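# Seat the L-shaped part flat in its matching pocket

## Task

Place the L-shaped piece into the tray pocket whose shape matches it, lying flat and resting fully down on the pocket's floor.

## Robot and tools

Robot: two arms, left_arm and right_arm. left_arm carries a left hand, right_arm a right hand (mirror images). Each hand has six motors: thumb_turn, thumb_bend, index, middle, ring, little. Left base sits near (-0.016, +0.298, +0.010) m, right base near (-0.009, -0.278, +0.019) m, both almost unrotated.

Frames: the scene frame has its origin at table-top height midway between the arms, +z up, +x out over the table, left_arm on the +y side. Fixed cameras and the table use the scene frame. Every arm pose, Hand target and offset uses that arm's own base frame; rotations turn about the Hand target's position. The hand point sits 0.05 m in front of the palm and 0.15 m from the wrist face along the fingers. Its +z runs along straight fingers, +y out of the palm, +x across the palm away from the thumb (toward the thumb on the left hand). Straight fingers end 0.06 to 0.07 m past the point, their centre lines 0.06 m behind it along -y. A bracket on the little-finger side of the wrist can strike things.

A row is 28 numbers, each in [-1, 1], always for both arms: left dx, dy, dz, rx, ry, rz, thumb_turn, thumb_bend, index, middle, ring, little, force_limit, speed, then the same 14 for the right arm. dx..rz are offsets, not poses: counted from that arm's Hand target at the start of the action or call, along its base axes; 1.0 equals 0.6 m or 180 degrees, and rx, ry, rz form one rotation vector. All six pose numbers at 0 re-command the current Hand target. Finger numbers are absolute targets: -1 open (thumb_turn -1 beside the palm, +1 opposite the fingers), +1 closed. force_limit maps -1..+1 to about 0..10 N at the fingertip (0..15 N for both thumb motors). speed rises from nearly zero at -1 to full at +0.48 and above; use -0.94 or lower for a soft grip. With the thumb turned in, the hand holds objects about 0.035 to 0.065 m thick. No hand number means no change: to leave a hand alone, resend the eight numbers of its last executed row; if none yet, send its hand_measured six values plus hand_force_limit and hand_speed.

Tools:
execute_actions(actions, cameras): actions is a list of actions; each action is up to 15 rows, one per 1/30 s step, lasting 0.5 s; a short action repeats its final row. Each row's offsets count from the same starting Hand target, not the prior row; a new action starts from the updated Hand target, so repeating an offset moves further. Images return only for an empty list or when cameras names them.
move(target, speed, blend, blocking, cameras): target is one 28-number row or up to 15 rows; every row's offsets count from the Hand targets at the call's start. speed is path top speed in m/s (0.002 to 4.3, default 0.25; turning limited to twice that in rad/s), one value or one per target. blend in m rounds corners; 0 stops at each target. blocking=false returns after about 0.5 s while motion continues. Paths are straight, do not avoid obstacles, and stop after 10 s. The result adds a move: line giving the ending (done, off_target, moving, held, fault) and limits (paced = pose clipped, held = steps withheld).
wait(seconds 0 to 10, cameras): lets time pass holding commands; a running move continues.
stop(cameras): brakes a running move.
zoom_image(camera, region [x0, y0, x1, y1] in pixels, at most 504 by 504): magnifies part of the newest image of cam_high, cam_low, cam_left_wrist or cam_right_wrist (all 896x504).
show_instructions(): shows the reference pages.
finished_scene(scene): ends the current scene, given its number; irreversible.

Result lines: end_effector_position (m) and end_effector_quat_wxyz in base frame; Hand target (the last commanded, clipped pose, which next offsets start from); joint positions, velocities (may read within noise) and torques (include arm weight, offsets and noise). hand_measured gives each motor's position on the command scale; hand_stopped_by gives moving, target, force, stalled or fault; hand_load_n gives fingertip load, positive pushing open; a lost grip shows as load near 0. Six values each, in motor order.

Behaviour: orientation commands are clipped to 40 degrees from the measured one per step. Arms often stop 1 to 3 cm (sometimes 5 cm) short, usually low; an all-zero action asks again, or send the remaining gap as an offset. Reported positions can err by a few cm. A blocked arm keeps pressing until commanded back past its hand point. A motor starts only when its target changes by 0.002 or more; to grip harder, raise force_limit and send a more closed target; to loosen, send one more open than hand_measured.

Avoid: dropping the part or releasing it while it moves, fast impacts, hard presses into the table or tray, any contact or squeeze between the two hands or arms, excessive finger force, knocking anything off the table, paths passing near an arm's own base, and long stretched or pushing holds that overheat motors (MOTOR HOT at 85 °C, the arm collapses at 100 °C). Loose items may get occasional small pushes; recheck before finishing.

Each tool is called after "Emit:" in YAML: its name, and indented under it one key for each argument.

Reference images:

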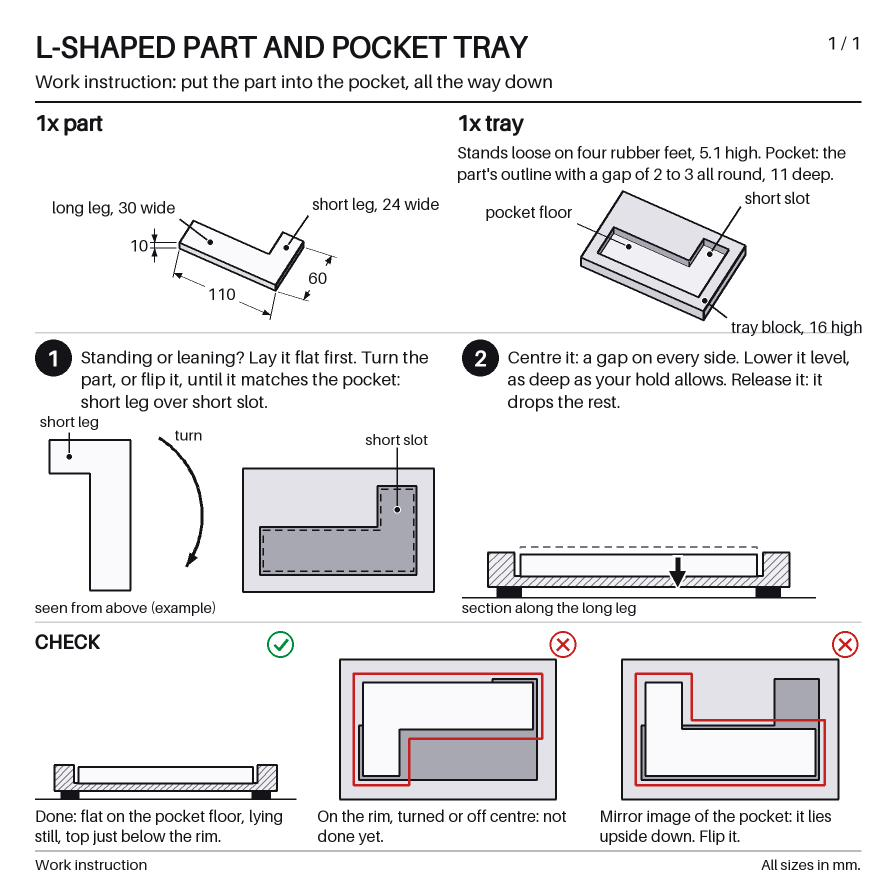

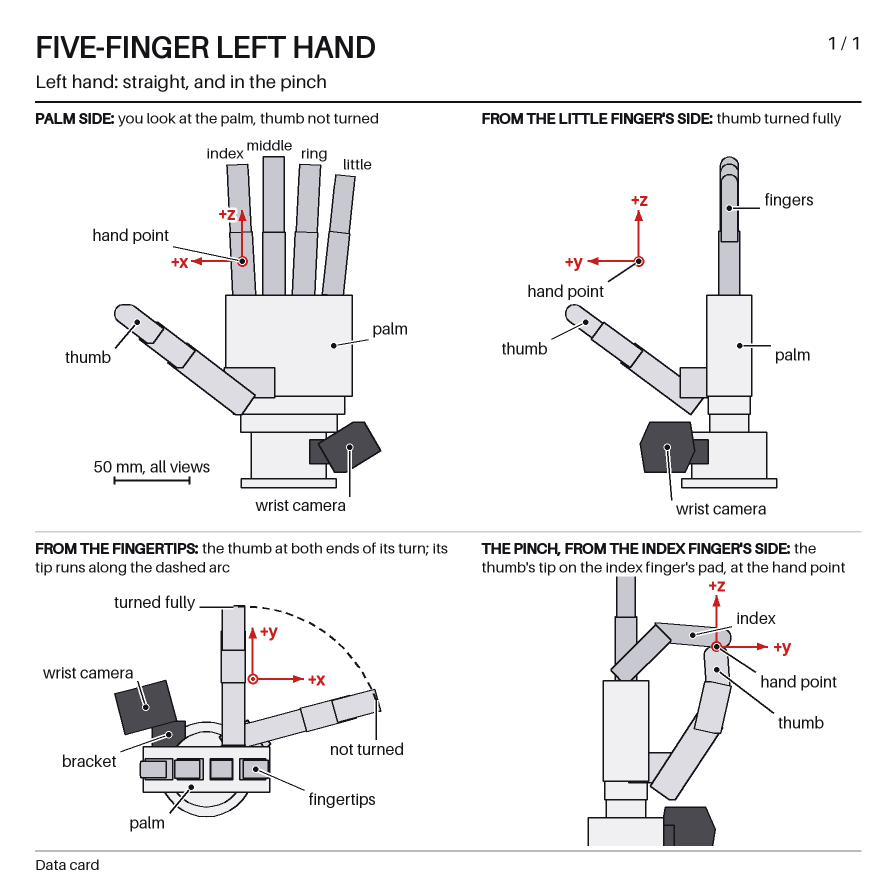

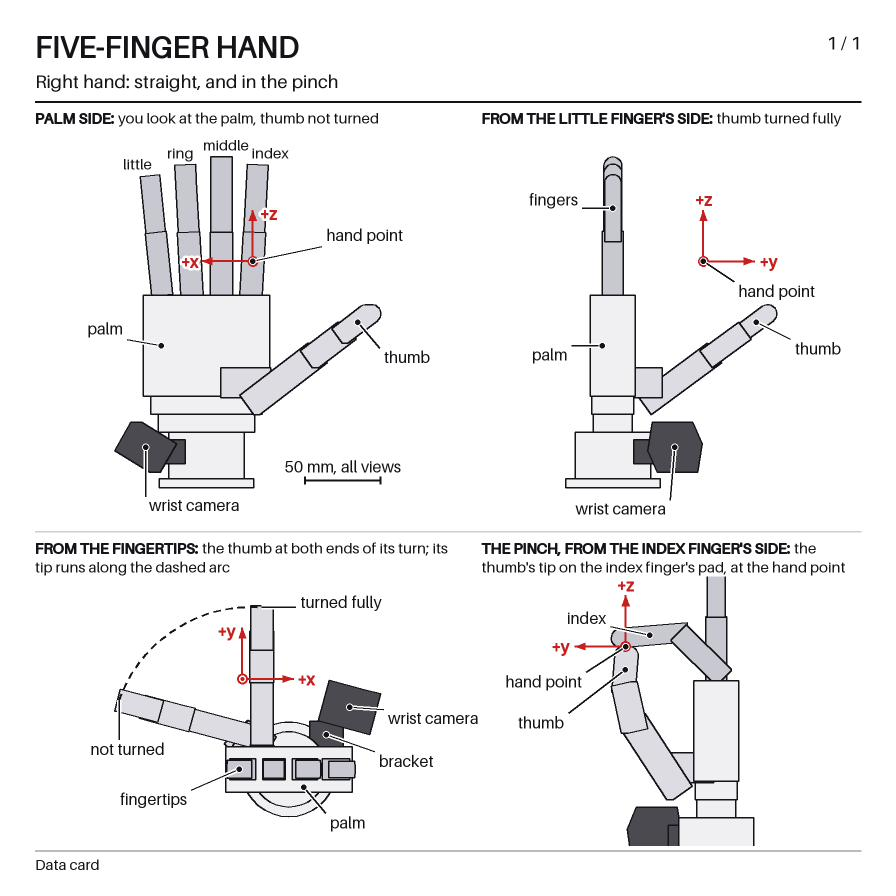

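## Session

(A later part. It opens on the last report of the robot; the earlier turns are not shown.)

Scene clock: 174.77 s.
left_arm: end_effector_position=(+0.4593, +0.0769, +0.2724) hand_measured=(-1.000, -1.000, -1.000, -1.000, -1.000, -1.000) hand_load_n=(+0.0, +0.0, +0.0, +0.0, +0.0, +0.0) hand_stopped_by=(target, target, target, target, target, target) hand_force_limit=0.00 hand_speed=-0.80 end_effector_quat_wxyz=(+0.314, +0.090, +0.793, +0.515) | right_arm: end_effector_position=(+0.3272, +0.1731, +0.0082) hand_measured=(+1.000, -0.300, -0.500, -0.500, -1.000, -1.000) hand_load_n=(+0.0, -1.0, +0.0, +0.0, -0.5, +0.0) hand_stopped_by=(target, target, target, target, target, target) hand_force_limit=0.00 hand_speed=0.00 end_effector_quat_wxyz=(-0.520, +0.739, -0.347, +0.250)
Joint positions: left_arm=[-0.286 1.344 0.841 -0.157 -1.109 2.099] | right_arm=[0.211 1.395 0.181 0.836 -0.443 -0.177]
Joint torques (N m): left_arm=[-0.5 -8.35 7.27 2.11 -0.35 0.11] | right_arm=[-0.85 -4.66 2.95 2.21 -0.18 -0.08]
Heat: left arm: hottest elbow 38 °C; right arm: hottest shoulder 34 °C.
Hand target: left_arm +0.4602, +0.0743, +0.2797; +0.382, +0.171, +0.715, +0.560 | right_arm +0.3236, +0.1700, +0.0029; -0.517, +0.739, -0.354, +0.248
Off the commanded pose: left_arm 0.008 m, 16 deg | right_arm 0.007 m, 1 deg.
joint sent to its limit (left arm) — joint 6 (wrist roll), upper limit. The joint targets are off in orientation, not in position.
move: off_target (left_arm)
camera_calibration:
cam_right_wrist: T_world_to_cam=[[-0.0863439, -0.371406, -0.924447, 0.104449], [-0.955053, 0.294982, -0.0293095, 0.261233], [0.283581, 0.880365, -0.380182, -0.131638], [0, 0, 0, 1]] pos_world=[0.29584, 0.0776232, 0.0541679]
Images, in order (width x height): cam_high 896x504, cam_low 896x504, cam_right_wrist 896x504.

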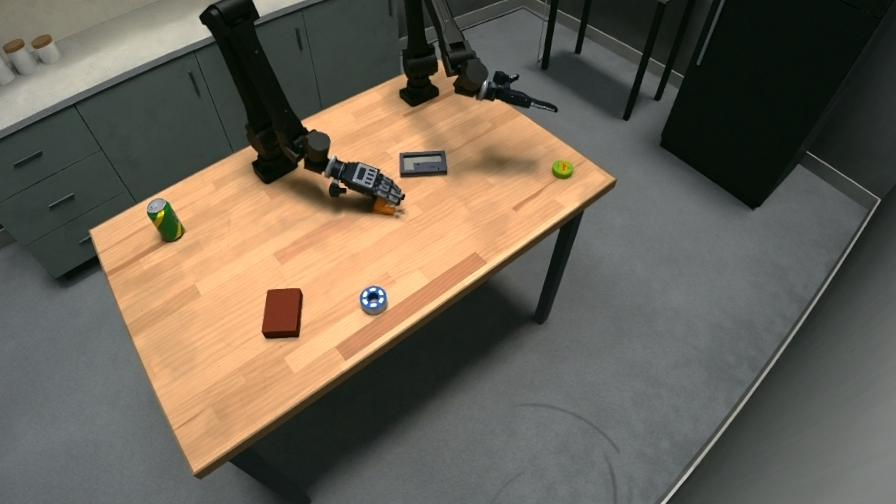

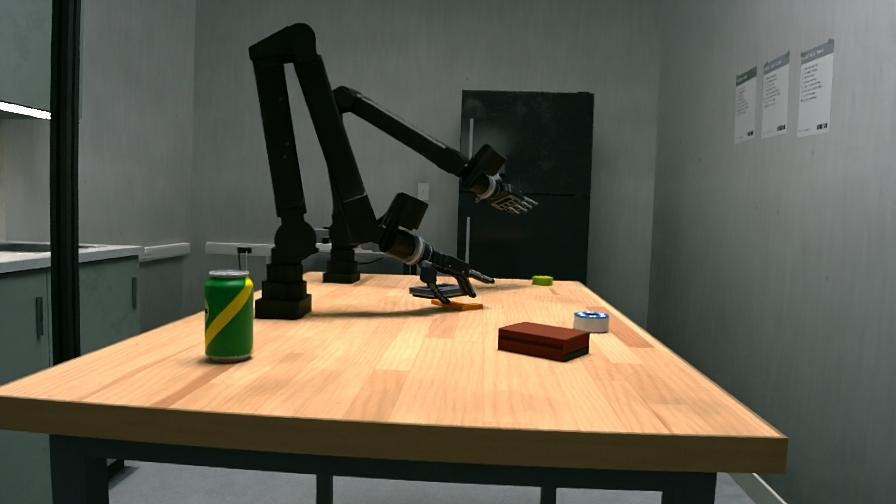

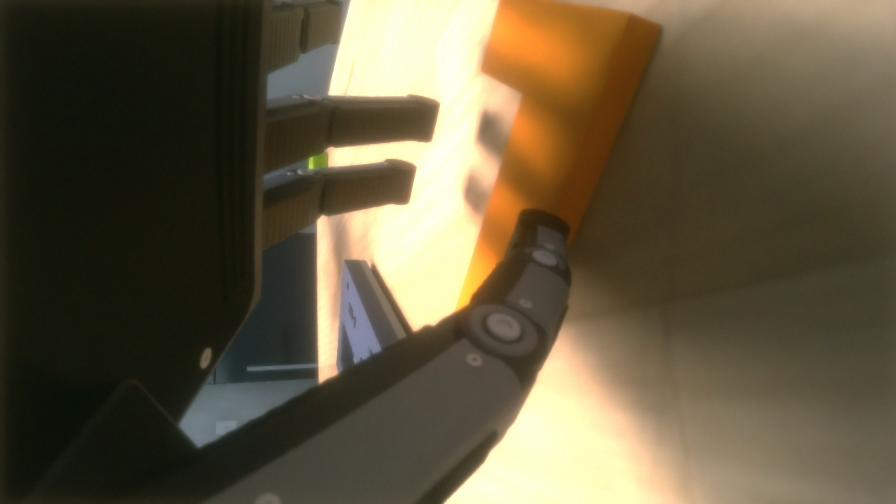

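Emit:
move:
  target:
    - [0,0,0,0,0,0,-1,-1,-1,-1,-1,-1,0,-0.8,0,0,0.035,0,0,0,1,-0.3,-0.5,-0.5,-1,-1,0,0]
    - [0,0,0,0,0,0,-1,-1,-1,-1,-1,-1,0,-0.8,-0.021,-0.017,0.035,0,0,0,1,-0.3,-0.5,-0.5,-1,-1,0,0]
  cameras: ["cam_high", "cam_right_wrist", "cam_low"]
  speed: 0.1

Emit:
zoom_image:
  camera: "cam_high"
  region: [350, 160, 430, 230]

Scene clock: 183.30 s.
left_arm: end_effector_position=(+0.4593, +0.0769, +0.2724) hand_measured=(-1.000, -1.000, -1.000, -1.000, -1.000, -1.000) hand_load_n=(+0.0, +0.0, +0.0, +0.5, +0.0, +0.0) hand_stopped_by=(target, target, target, target, target, target) hand_force_limit=0.00 hand_speed=-0.80 end_effector_quat_wxyz=(+0.314, +0.090, +0.793, +0.515) | right_arm: end_effector_position=(+0.3126, +0.1641, +0.0263) hand_measured=(+1.000, -0.300, -0.500, -0.500, -1.000, -1.000) hand_load_n=(+0.0, +0.0, +0.0, +0.0, +0.0, +0.0) hand_stopped_by=(target, target, target, target, target, target) hand_force_limit=0.00 hand_speed=0.00 end_effector_quat_wxyz=(-0.522, +0.737, -0.352, +0.246)
Joint positions: left_arm=[-0.286 1.344 0.841 -0.157 -1.109 2.099] | right_arm=[0.18 1.218 0.155 0.679 -0.473 -0.177]
Joint torques (N m): left_arm=[-0.5 -8.29 7.27 2.11 -0.35 0.11] | right_arm=[-1.08 -4.84 4.38 1.21 -0.37 -0.21]
Heat: left arm: hottest elbow 38 °C; right arm: hottest shoulder 34 °C.
Hand target: left_arm +0.4602, +0.0743, +0.2797; +0.382, +0.171, +0.715, +0.560 | right_arm +0.3110, +0.1597, +0.0238; -0.517, +0.739, -0.354, +0.248
Off the commanded pose: left_arm 0.008 m, 16 deg | right_arm 0.005 m, 1 deg.
joint sent to its limit (left arm) — joint 6 (wrist roll), upper limit. The joint targets are off in orientation, not in position.
move: off_target (left_arm)
camera_calibration:
cam_right_wrist: T_world_to_cam=[[-0.0953343, -0.36225, -0.927193, 0.118037], [-0.954065, 0.299014, -0.0187262, 0.249316], [0.284027, 0.882817, -0.374116, -0.11342], [0, 0, 0, 1]] pos_world=[0.281331, 0.0683387, 0.0716798]
Images, in order (width x height): cam_high 896x504, cam_low 896x504, cam_right_wrist 896x504.

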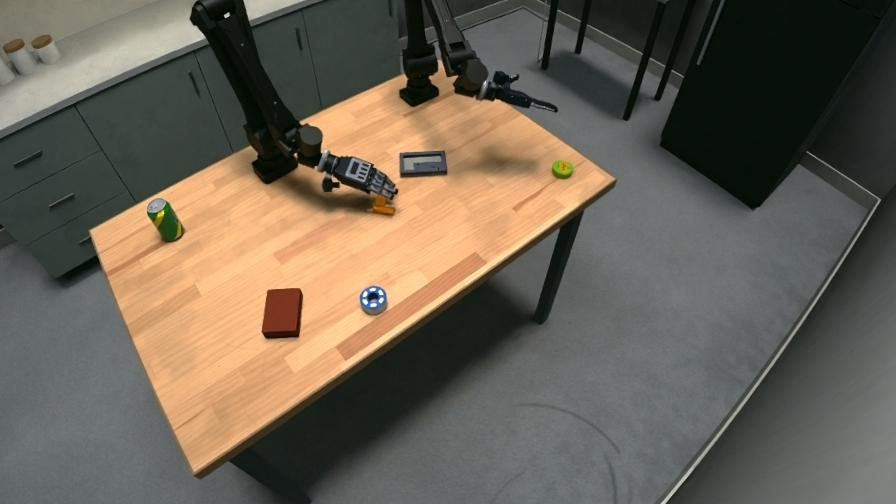

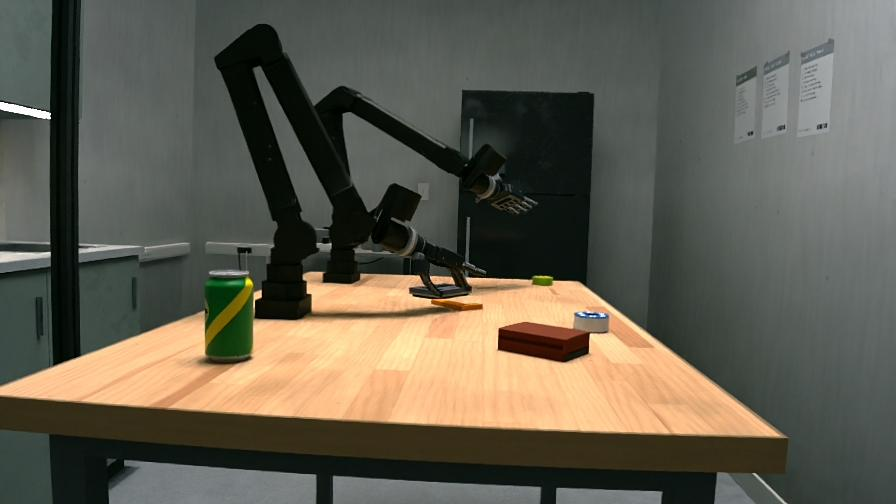

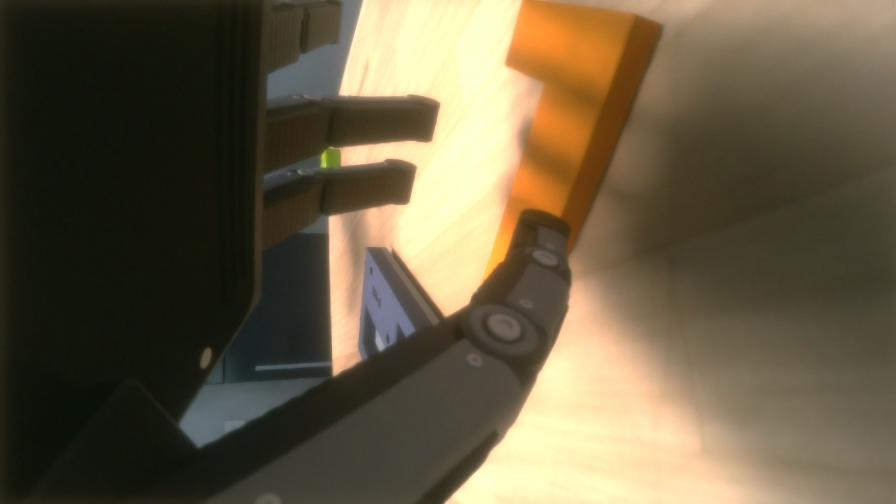

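Scaled by 6.300 from the camera's 896x504 image, which has a finer 1280x720 frame.

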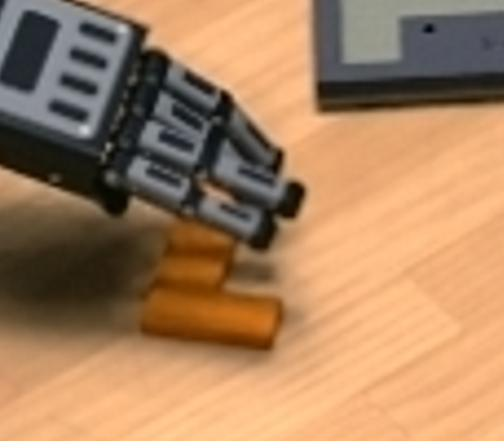

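Emit:
move:
  target: [0,0,0,0,0,0,-1,-1,-1,-1,-1,-1,0,-0.8,0,0,-0.04,0,0,0,1,-0.3,-0.5,-0.5,-1,-1,0,0]
  cameras: ["cam_high", "cam_right_wrist", "cam_low"]
  speed: 0.05

Emit:
zoom_image:
  camera: "cam_low"
  region: [390, 250, 500, 325]

Emit:
zoom_image:
  camera: "cam_right_wrist"
  region: [400, 0, 760, 400]

Scene clock: 188.40 s.
left_arm: end_effector_position=(+0.4593, +0.0769, +0.2724) hand_measured=(-1.000, -1.000, -1.000, -1.000, -1.000, -1.000) hand_load_n=(+0.0, +0.0, +0.0, +0.0, +0.0, +0.0) hand_stopped_by=(target, target, target, target, target, target) hand_force_limit=0.00 hand_speed=-0.80 end_effector_quat_wxyz=(+0.314, +0.090, +0.793, +0.515) | right_arm: end_effector_position=(+0.3109, +0.1639, +0.0009) hand_measured=(+1.000, -0.300, -0.500, -0.500, -1.000, -1.000) hand_load_n=(+0.0, +0.0, +0.0, +0.0, +0.0, +0.0) hand_stopped_by=(target, target, target, target, target, target) hand_force_limit=0.00 hand_speed=0.00 end_effector_quat_wxyz=(-0.518, +0.740, -0.355, +0.241)
Joint positions: left_arm=[-0.286 1.344 0.841 -0.157 -1.109 2.099] | right_arm=[0.18 1.385 0.142 0.842 -0.475 -0.179]
Joint torques (N m): left_arm=[-0.5 -8.29 7.27 2.1 -0.35 0.11] | right_arm=[-0.79 -4.72 2.86 2.59 -0.28 -0.22]
Heat: left arm: hottest elbow 38 °C; right arm: hottest shoulder 34 °C.
Hand target: left_arm +0.4602, +0.0743, +0.2797; +0.382, +0.171, +0.715, +0.560 | right_arm +0.3111, +0.1598, -0.0001; -0.517, +0.739, -0.354, +0.248
Off the commanded pose: left_arm 0.008 m, 16 deg | right_arm 0.004 m, 1 deg.
joint sent to its limit (left arm) — joint 6 (wrist roll), upper limit. The joint targets are off in orientation, not in position.
move: off_target (left_arm)
camera_calibration:
cam_right_wrist: T_world_to_cam=[[-0.10929, -0.365909, -0.924211, 0.0992279], [-0.95487, 0.296988, -0.00466676, 0.247802], [0.276187, 0.881991, -0.381853, -0.119636], [0, 0, 0, 1]] pos_world=[0.280505, 0.0682325, 0.0471804]
Images, in order (width x height): cam_high 896x504, cam_low 896x504, cam_right_wrist 896x504.

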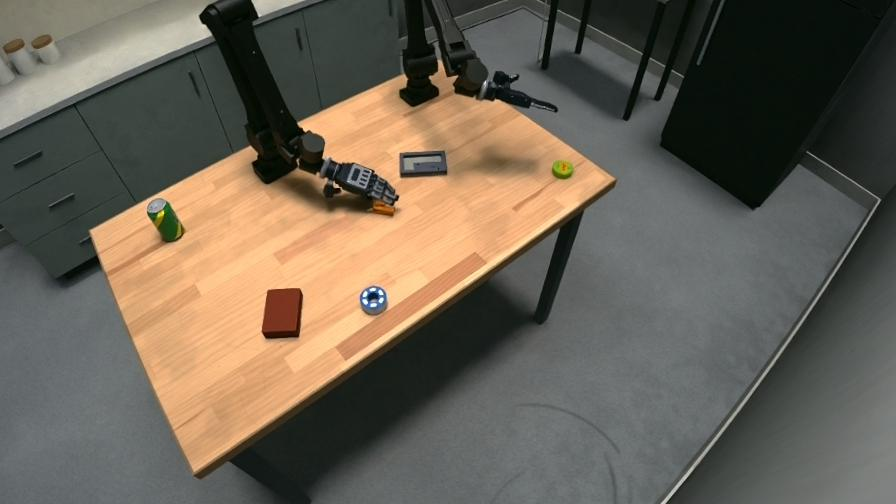

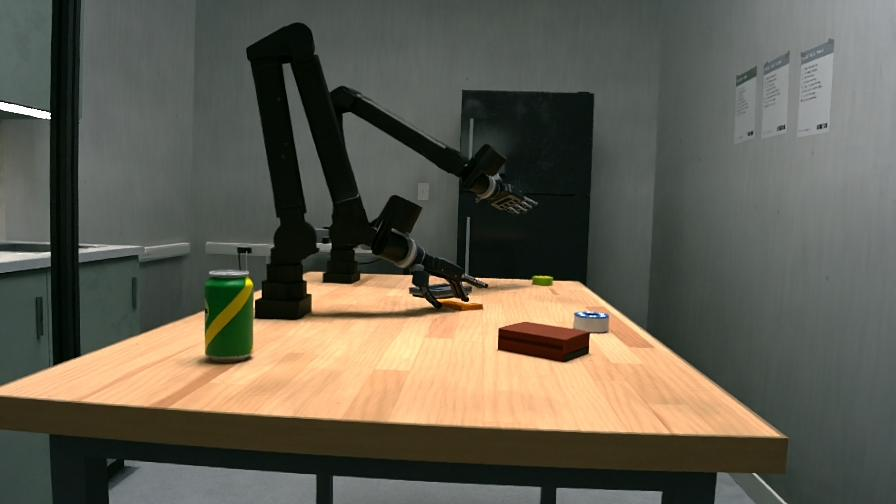

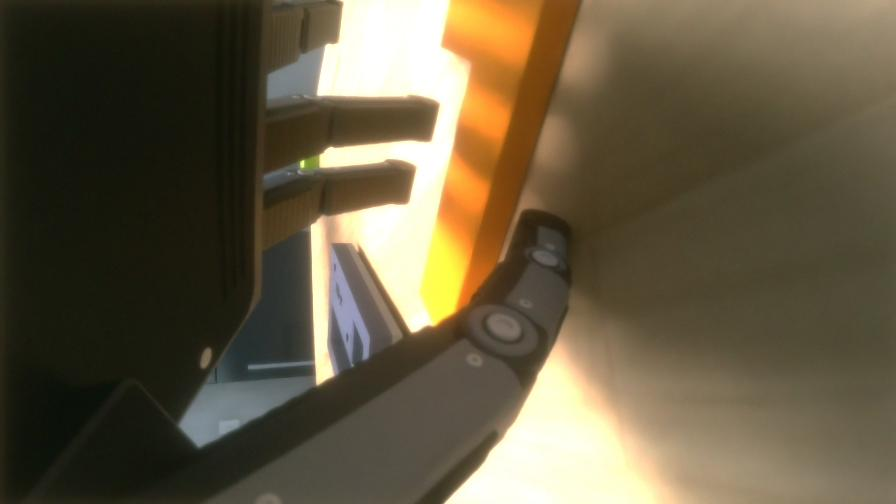

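Scaled by 4.582 from the camera's 896x504 image, which has a finer 1280x720 frame.

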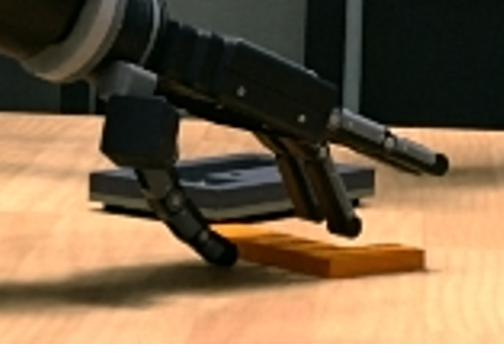

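Scaled by 1.260 from the camera's 896x504 image, which has a finer 1280x720 frame.

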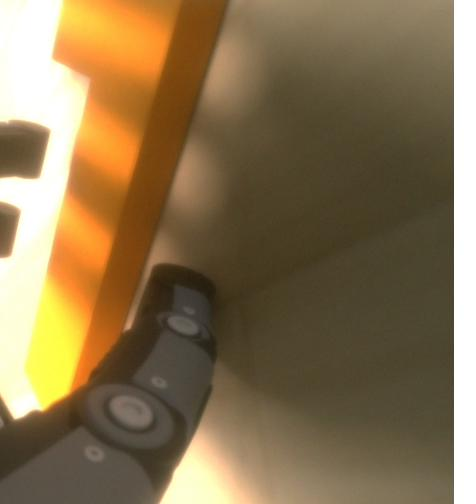

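Emit:
move:
  target:
    - [0,0,0,0,0,0,-1,-1,-1,-1,-1,-1,0,-0.8,0.0105,-0.013,0,0,0,0,1,-0.3,-0.5,-0.5,-1,-1,0,0]
    - [0,0,0,0,0,0,-1,-1,-1,-1,-1,-1,0,-0.8,0.0105,-0.013,0,0,0,0,1,-0.3,0.1,0.1,-1,-1,-0.4,-0.9]
  cameras: ["cam_high", "cam_right_wrist", "cam_low"]
  speed: 0.05

Emit:
zoom_image:
  camera: "cam_low"
  region: [390, 250, 500, 325]

Emit:
zoom_image:
  camera: "cam_high"
  region: [350, 160, 430, 230]

Scene clock: 201.53 s.
left_arm: end_effector_position=(+0.4593, +0.0769, +0.2724) hand_measured=(-1.000, -1.000, -1.000, -1.000, -1.000, -1.000) hand_load_n=(+0.0, +0.0, +0.0, +0.0, +0.0, +0.0) hand_stopped_by=(target, target, target, target, target, target) hand_force_limit=0.00 hand_speed=-0.80 end_effector_quat_wxyz=(+0.314, +0.090, +0.793, +0.515) | right_arm: end_effector_position=(+0.3128, +0.1570, +0.0016) hand_measured=(+1.000, -0.300, -0.092, -0.102, -1.000, -1.000) hand_load_n=(+0.0, +2.0, +4.5, +3.0, +0.5, +0.0) hand_stopped_by=(target, target, force, force, target, target) hand_force_limit=-0.40 hand_speed=-0.90 end_effector_quat_wxyz=(-0.522, +0.738, -0.352, +0.241)
Joint positions: left_arm=[-0.286 1.344 0.841 -0.157 -1.109 2.099] | right_arm=[0.141 1.392 0.142 0.85 -0.515 -0.193]
Joint torques (N m): left_arm=[-0.5 -8.29 7.27 2.11 -0.35 0.11] | right_arm=[-1.38 -4.42 3.77 1.62 -0.22 -0.26]
Heat: left arm: hottest elbow 38 °C; right arm: hottest shoulder 34 °C.
Hand target: left_arm +0.4602, +0.0743, +0.2797; +0.382, +0.171, +0.715, +0.560 | right_arm +0.3174, +0.1521, -0.0001; -0.517, +0.739, -0.354, +0.248
Off the commanded pose: left_arm 0.008 m, 16 deg | right_arm 0.007 m, 1 deg.
joint sent to its limit (left arm) — joint 6 (wrist roll), upper limit. The joint targets are off in orientation, not in position.
move: off_target (left_arm)
camera_calibration:
cam_right_wrist: T_world_to_cam=[[-0.101196, -0.361552, -0.926844, 0.094287], [-0.955892, 0.293542, -0.0101399, 0.252516], [0.275734, 0.884937, -0.37531, -0.114216], [0, 0, 0, 1]] pos_world=[0.282412, 0.0610392, 0.0470836]
Images, in order (width x height): cam_high 896x504, cam_low 896x504, cam_right_wrist 896x504.

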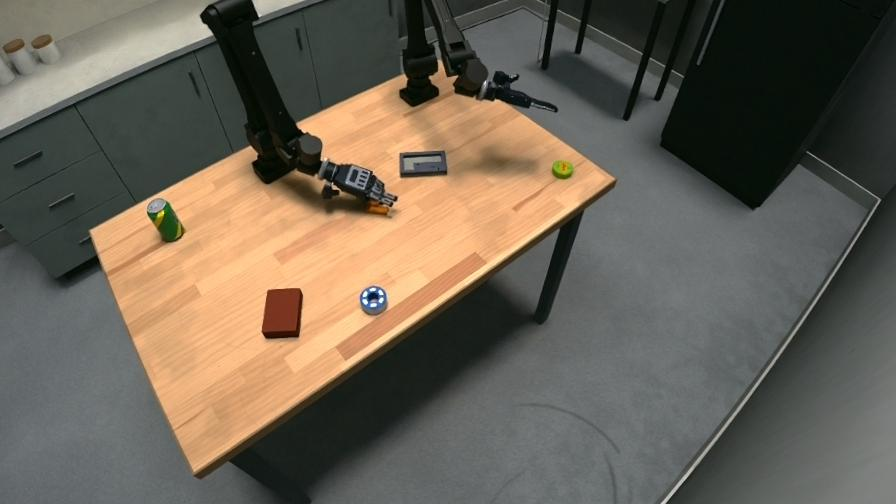

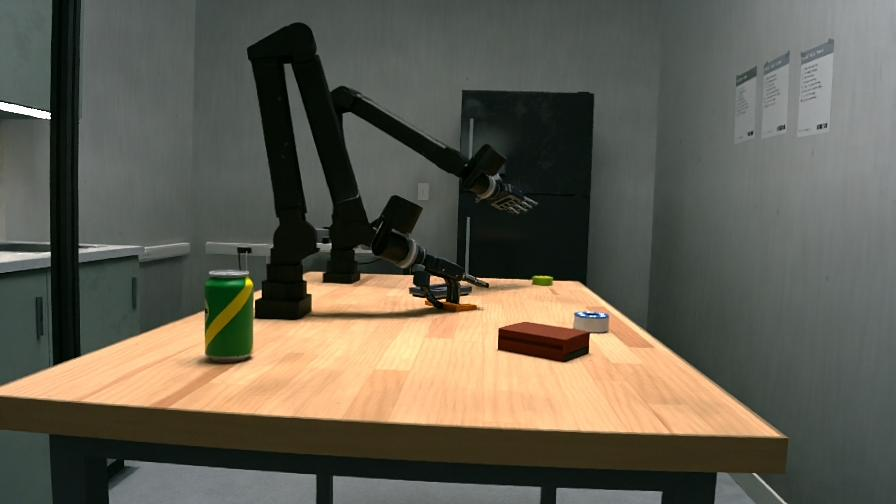

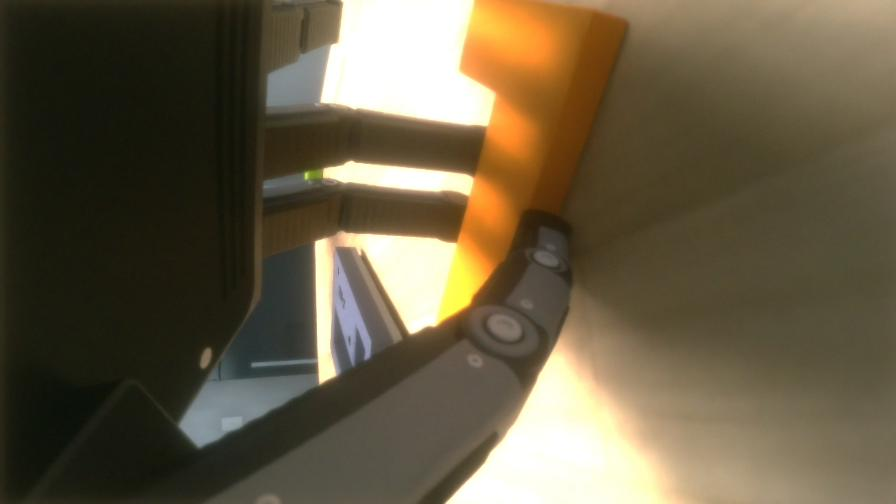

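Scaled by 4.582 from the camera's 896x504 image, which has a finer 1280x720 frame.

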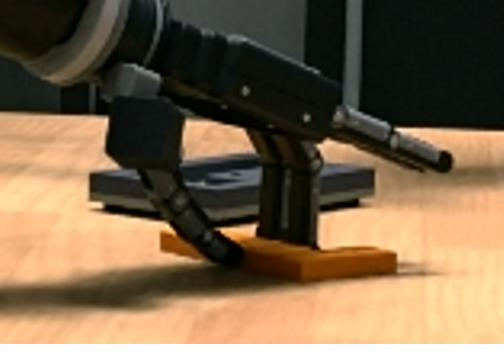

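Scaled by 6.300 from the camera's 896x504 image, which has a finer 1280x720 frame.

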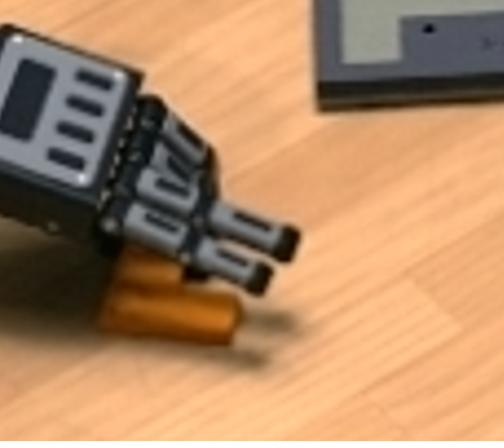

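Emit:
move:
  target: [0,0,0,0,0,0,-1,-1,-1,-1,-1,-1,0,-0.8,0,0,0.12,0,0,0,1,-0.3,0.1,0.1,-1,-1,-0.4,-0.9]
  cameras: ["cam_high", "cam_right_wrist", "cam_low"]
  speed: 0.1

Emit:
zoom_image:
  camera: "cam_low"
  region: [390, 220, 500, 325]

Scene clock: 207.93 s.
left_arm: end_effector_position=(+0.4593, +0.0769, +0.2724) hand_measured=(-1.000, -1.000, -1.000, -1.000, -1.000, -1.000) hand_load_n=(+0.0, +0.0, +0.0, +0.0, +0.0, +0.0) hand_stopped_by=(target, target, target, target, target, target) hand_force_limit=0.00 hand_speed=-0.80 end_effector_quat_wxyz=(+0.314, +0.090, +0.793, +0.515) | right_arm: end_effector_position=(+0.2955, +0.1536, +0.0522) hand_measured=(+1.000, -0.300, -0.092, -0.102, -1.000, -1.000) hand_load_n=(-0.5, +3.5, +3.5, +2.5, +0.0, +0.0) hand_stopped_by=(target, target, force, force, target, target) hand_force_limit=-0.40 hand_speed=-0.90 end_effector_quat_wxyz=(-0.512, +0.745, -0.362, +0.229)
Joint positions: left_arm=[-0.286 1.344 0.841 -0.157 -1.109 2.099] | right_arm=[0.139 0.95 0.176 0.333 -0.515 -0.196]
Joint torques (N m): left_arm=[-0.5 -8.35 7.27 2.11 -0.35 0.11] | right_arm=[-1.2 -2.84 9.99 1.1 -0.28 -0.21]
Heat: left arm: hottest elbow 38 °C; right arm: hottest shoulder 34 °C.
Hand target: left_arm +0.4602, +0.0743, +0.2797; +0.382, +0.171, +0.715, +0.560 | right_arm +0.3173, +0.1520, +0.0718; -0.517, +0.739, -0.354, +0.248
Off the commanded pose: left_arm 0.008 m, 16 deg | right_arm 0.030 m, 3 deg.
joint sent to its limit (left arm) — joint 6 (wrist roll), upper limit. The joint targets are off in orientation, not in position.
move: off_target (left_arm, right_arm)
camera_calibration:
cam_right_wrist: T_world_to_cam=[[-0.137406, -0.368623, -0.919368, 0.149657], [-0.955168, 0.295053, 0.0244543, 0.235267], [0.262248, 0.881511, -0.392638, -0.0818787], [0, 0, 0, 1]] pos_world=[0.266755, 0.0579278, 0.0996877]
Images, in order (width x height): cam_high 896x504, cam_low 896x504, cam_right_wrist 896x504.

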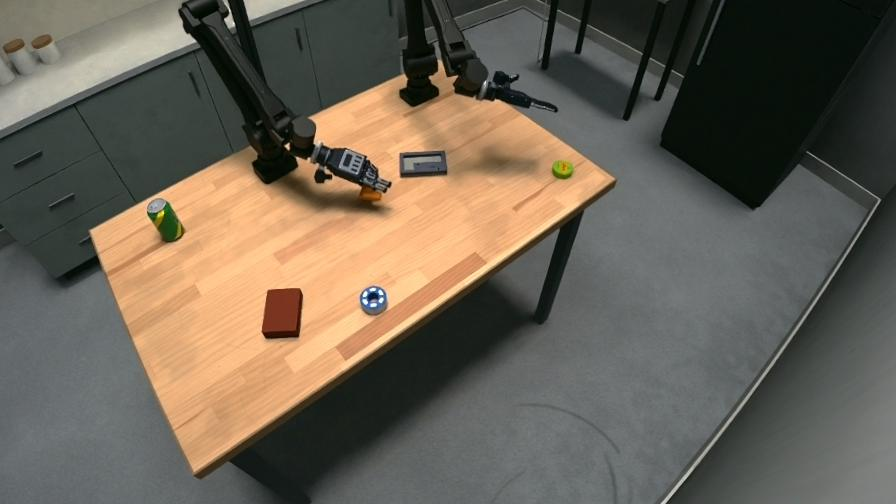

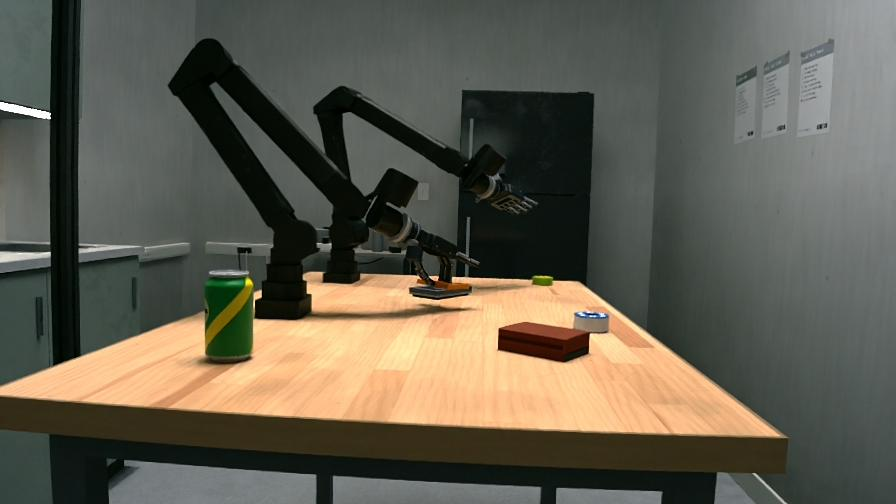

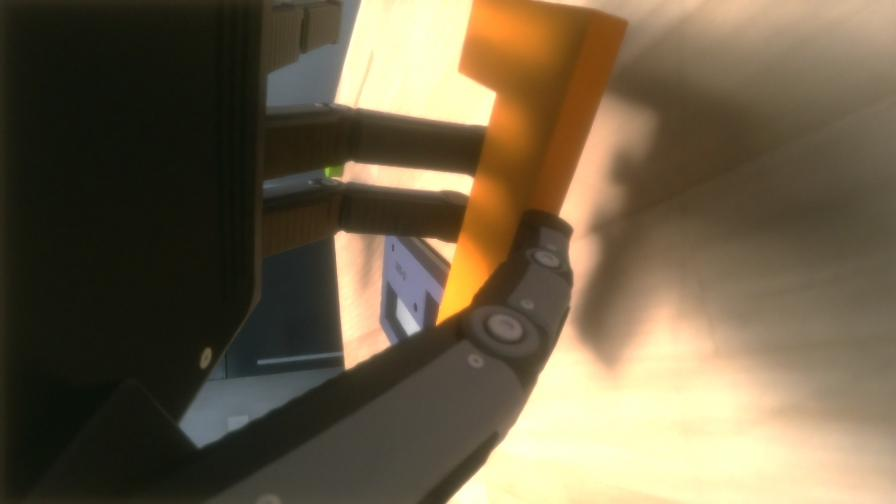

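Scaled by 4.582 from the camera's 896x504 image, which has a finer 1280x720 frame.

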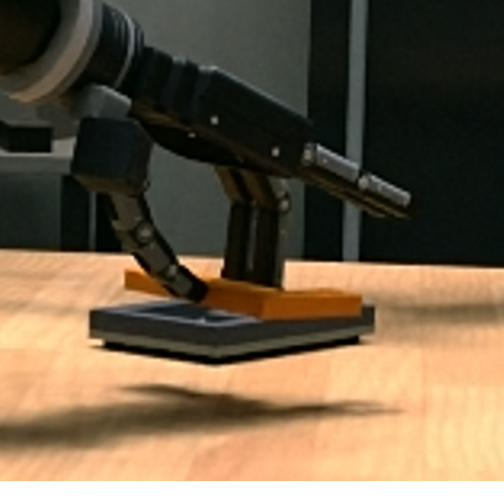

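Emit:
move:
  target: [0,0,0,0,0,0,-1,-1,-1,-1,-1,-1,0,-0.8,0.0732,0.0455,0.05,0,0,-0.311,1,-0.3,0.1,0.1,-1,-1,-0.4,-0.9]
  cameras: ["cam_high", "cam_right_wrist", "cam_low"]
  speed: 0.2

Emit:
zoom_image:
  camera: "cam_low"
  region: [390, 220, 500, 325]

Scene clock: 245.70 s.
left_arm: end_effector_position=(+0.4593, +0.0769, +0.2724) hand_measured=(-1.000, -1.000, -1.000, -1.000, -1.000, -1.000) hand_load_n=(+0.0, +0.0, +0.0, +0.0, +0.0, +0.0) hand_stopped_by=(target, target, target, target, target, target) hand_force_limit=0.00 hand_speed=-0.80 end_effector_quat_wxyz=(+0.314, +0.090, +0.793, +0.515) | right_arm: end_effector_position=(+0.3479, +0.1609, +0.0817) hand_measured=(+1.000, -0.300, -0.092, -0.102, -1.000, -1.000) hand_load_n=(+0.0, +3.0, +3.0, +2.0, +0.0, +0.0) hand_stopped_by=(target, target, force, force, target, target) hand_force_limit=-0.40 hand_speed=-0.90 end_effector_quat_wxyz=(+0.322, -0.497, +0.657, -0.466)
Joint positions: left_arm=[-0.286 1.344 0.841 -0.157 -1.109 2.099] | right_arm=[0.777 1.102 0.414 -0.011 0.979 0.565]
Joint torques (N m): left_arm=[-0.44 -8.29 7.27 2.11 -0.35 0.11] | right_arm=[1.14 -4.48 10.37 0.72 0.55 0.01]
Heat: left arm: hottest elbow 38 °C; right arm: hottest elbow 36 °C.
Hand target: left_arm +0.4602, +0.0743, +0.2797; +0.382, +0.171, +0.715, +0.560 | right_arm +0.3613, +0.1791, +0.1018; +0.340, -0.486, +0.659, -0.462
Off the commanded pose: left_arm 0.008 m, 16 deg | right_arm 0.030 m, 3 deg.
joint sent to its limit (left arm) — joint 6 (wrist roll), upper limit. The joint targets are off in orientation, not in position.
move: off_target (left_arm, right_arm)
camera_calibration:
cam_right_wrist: T_world_to_cam=[[-0.390647, -0.152864, -0.907759, 0.239116], [-0.278637, 0.959492, -0.0416659, -0.054352], [0.877357, 0.236659, -0.417417, -0.198769], [0, 0, 0, 1]] pos_world=[0.252657, 0.135743, 0.131826]
Images, in order (width x height): cam_high 896x504, cam_low 896x504, cam_right_wrist 896x504.

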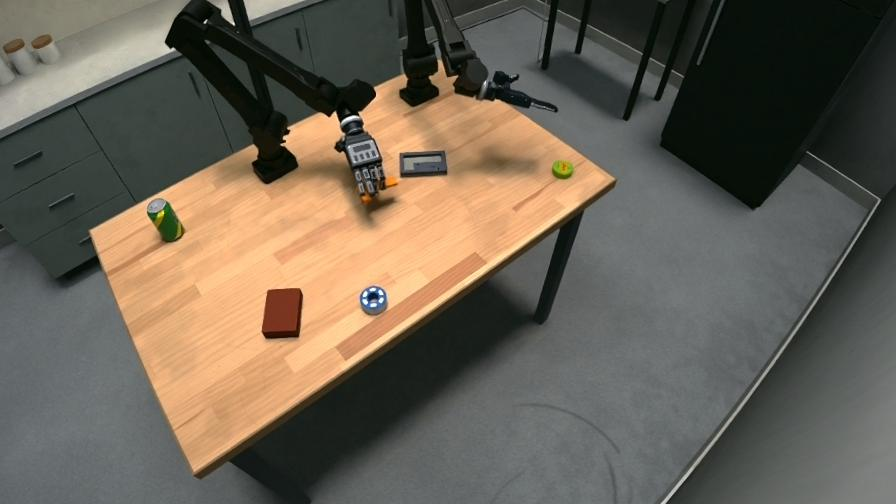

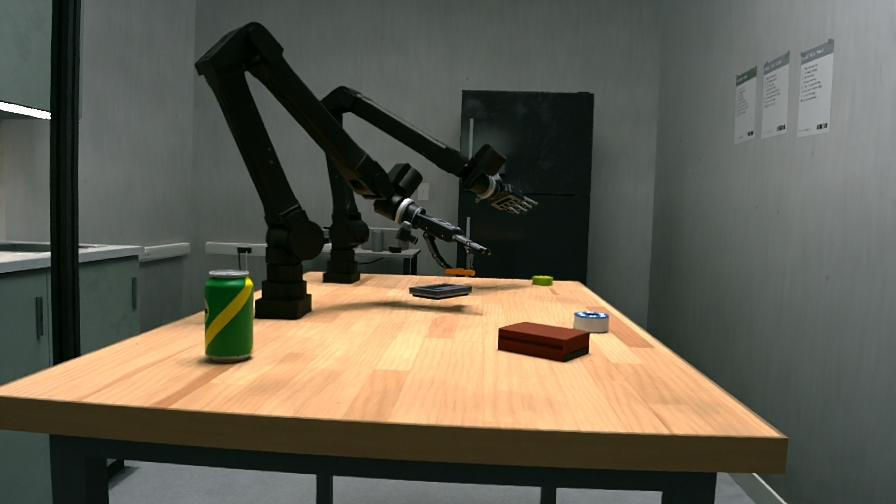

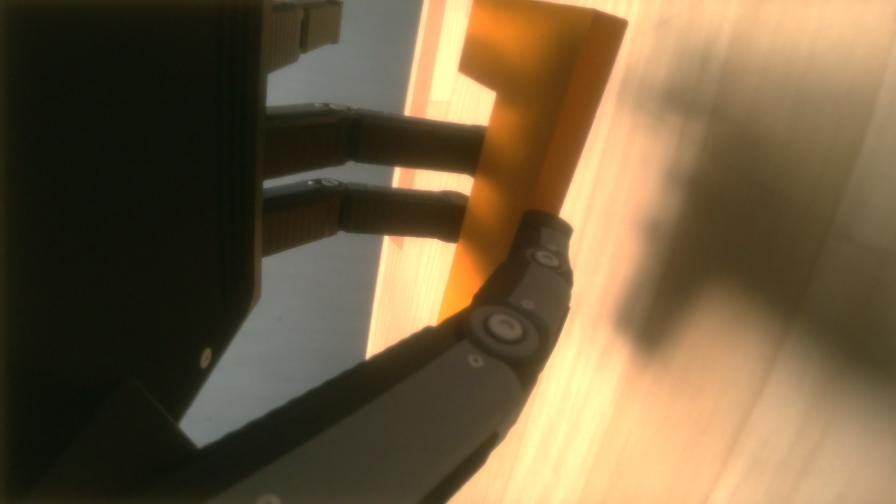

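Scaled by 4.582 from the camera's 896x504 image, which has a finer 1280x720 frame.

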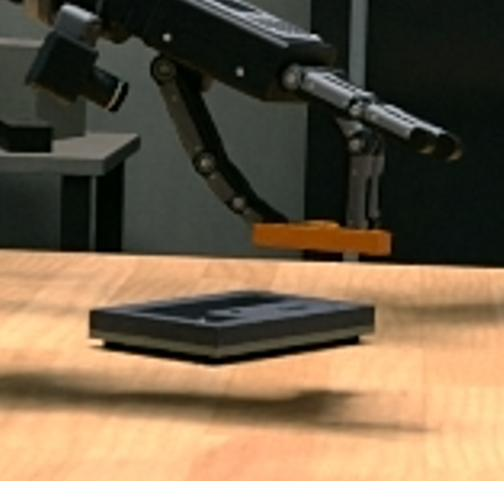

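Emit:
move:
  target: [0,0,0,0,0,0,-1,-1,-1,-1,-1,-1,0,-0.8,0,-0.0235,-0.14,0,0,0,1,-0.3,0.1,0.1,-1,-1,-0.4,-0.9]
  cameras: ["cam_high", "cam_low"]
  speed: 0.1

Emit:
zoom_image:
  camera: "cam_low"
  region: [390, 220, 500, 325]

Emit:
zoom_image:
  camera: "cam_high"
  region: [330, 140, 450, 230]

Scene clock: 258.97 s.
left_arm: end_effector_position=(+0.4593, +0.0769, +0.2724) hand_measured=(-1.000, -1.000, -1.000, -1.000, -1.000, -1.000) hand_load_n=(+0.0, +0.0, +0.0, +0.0, +0.0, +0.0) hand_stopped_by=(target, target, target, target, target, target) hand_force_limit=0.00 hand_speed=-0.80 end_effector_quat_wxyz=(+0.314, +0.090, +0.793, +0.515) | right_arm: end_effector_position=(+0.3588, +0.1691, +0.0169) hand_measured=(+1.000, -0.300, -0.092, -0.102, -1.000, -1.000) hand_load_n=(+0.0, +3.5, +3.5, +2.5, +0.0, +0.0) hand_stopped_by=(target, target, force, force, target, target) hand_force_limit=-0.40 hand_speed=-0.90 end_effector_quat_wxyz=(+0.339, -0.490, +0.659, -0.459)
Joint positions: left_arm=[-0.286 1.344 0.841 -0.157 -1.109 2.099] | right_arm=[0.763 1.384 0.343 0.393 0.955 0.55]
Joint torques (N m): left_arm=[-0.5 -8.29 7.28 2.11 -0.35 0.11] | right_arm=[-1.14 -6.77 4.22 1.98 0.31 -0.24]
Heat: left arm: hottest elbow 38 °C; right arm: hottest elbow 36 °C.
Hand target: left_arm +0.4602, +0.0743, +0.2797; +0.382, +0.171, +0.715, +0.560 | right_arm +0.3613, +0.1651, +0.0178; +0.341, -0.486, +0.659, -0.461
Off the commanded pose: left_arm 0.008 m, 16 deg | right_arm 0.005 m, 1 deg.
joint sent to its limit (left arm) — joint 6 (wrist roll), upper limit. The joint targets are off in orientation, not in position.
move: off_target (left_arm)
Images, in order (width x height): cam_high 896x504, cam_low 896x504.

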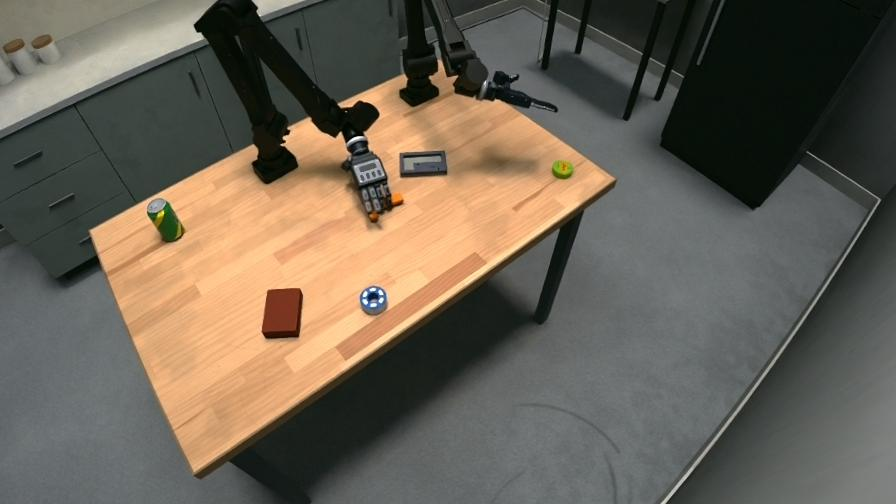

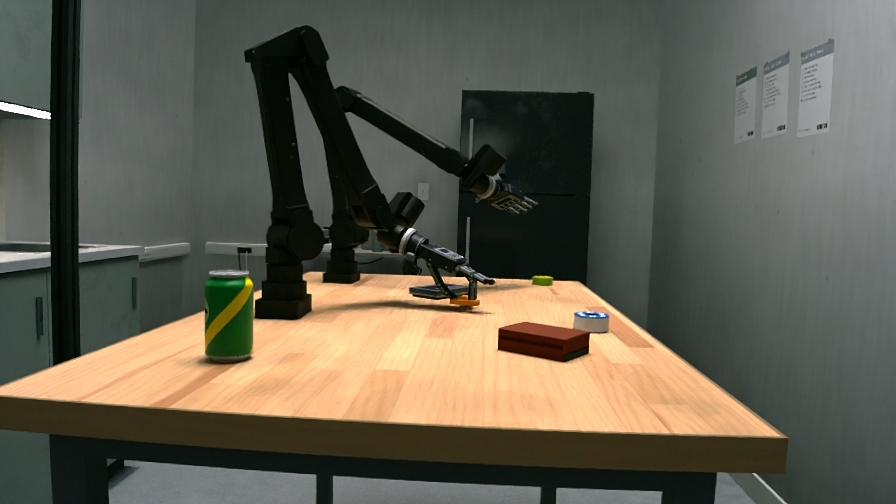

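Scaled by 4.582 from the camera's 896x504 image, which has a finer 1280x720 frame.

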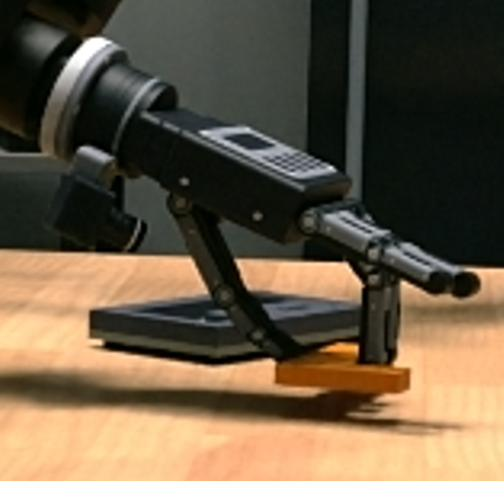

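Scaled by 4.200 from the camera's 896x504 image, which has a finer 1280x720 frame.

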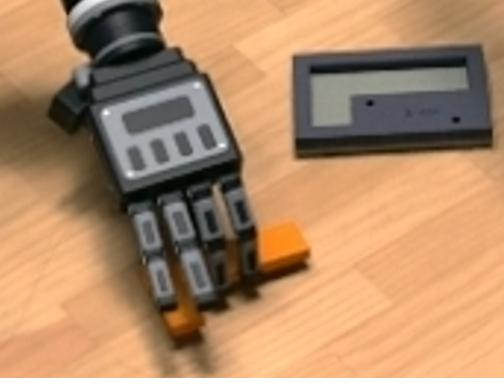

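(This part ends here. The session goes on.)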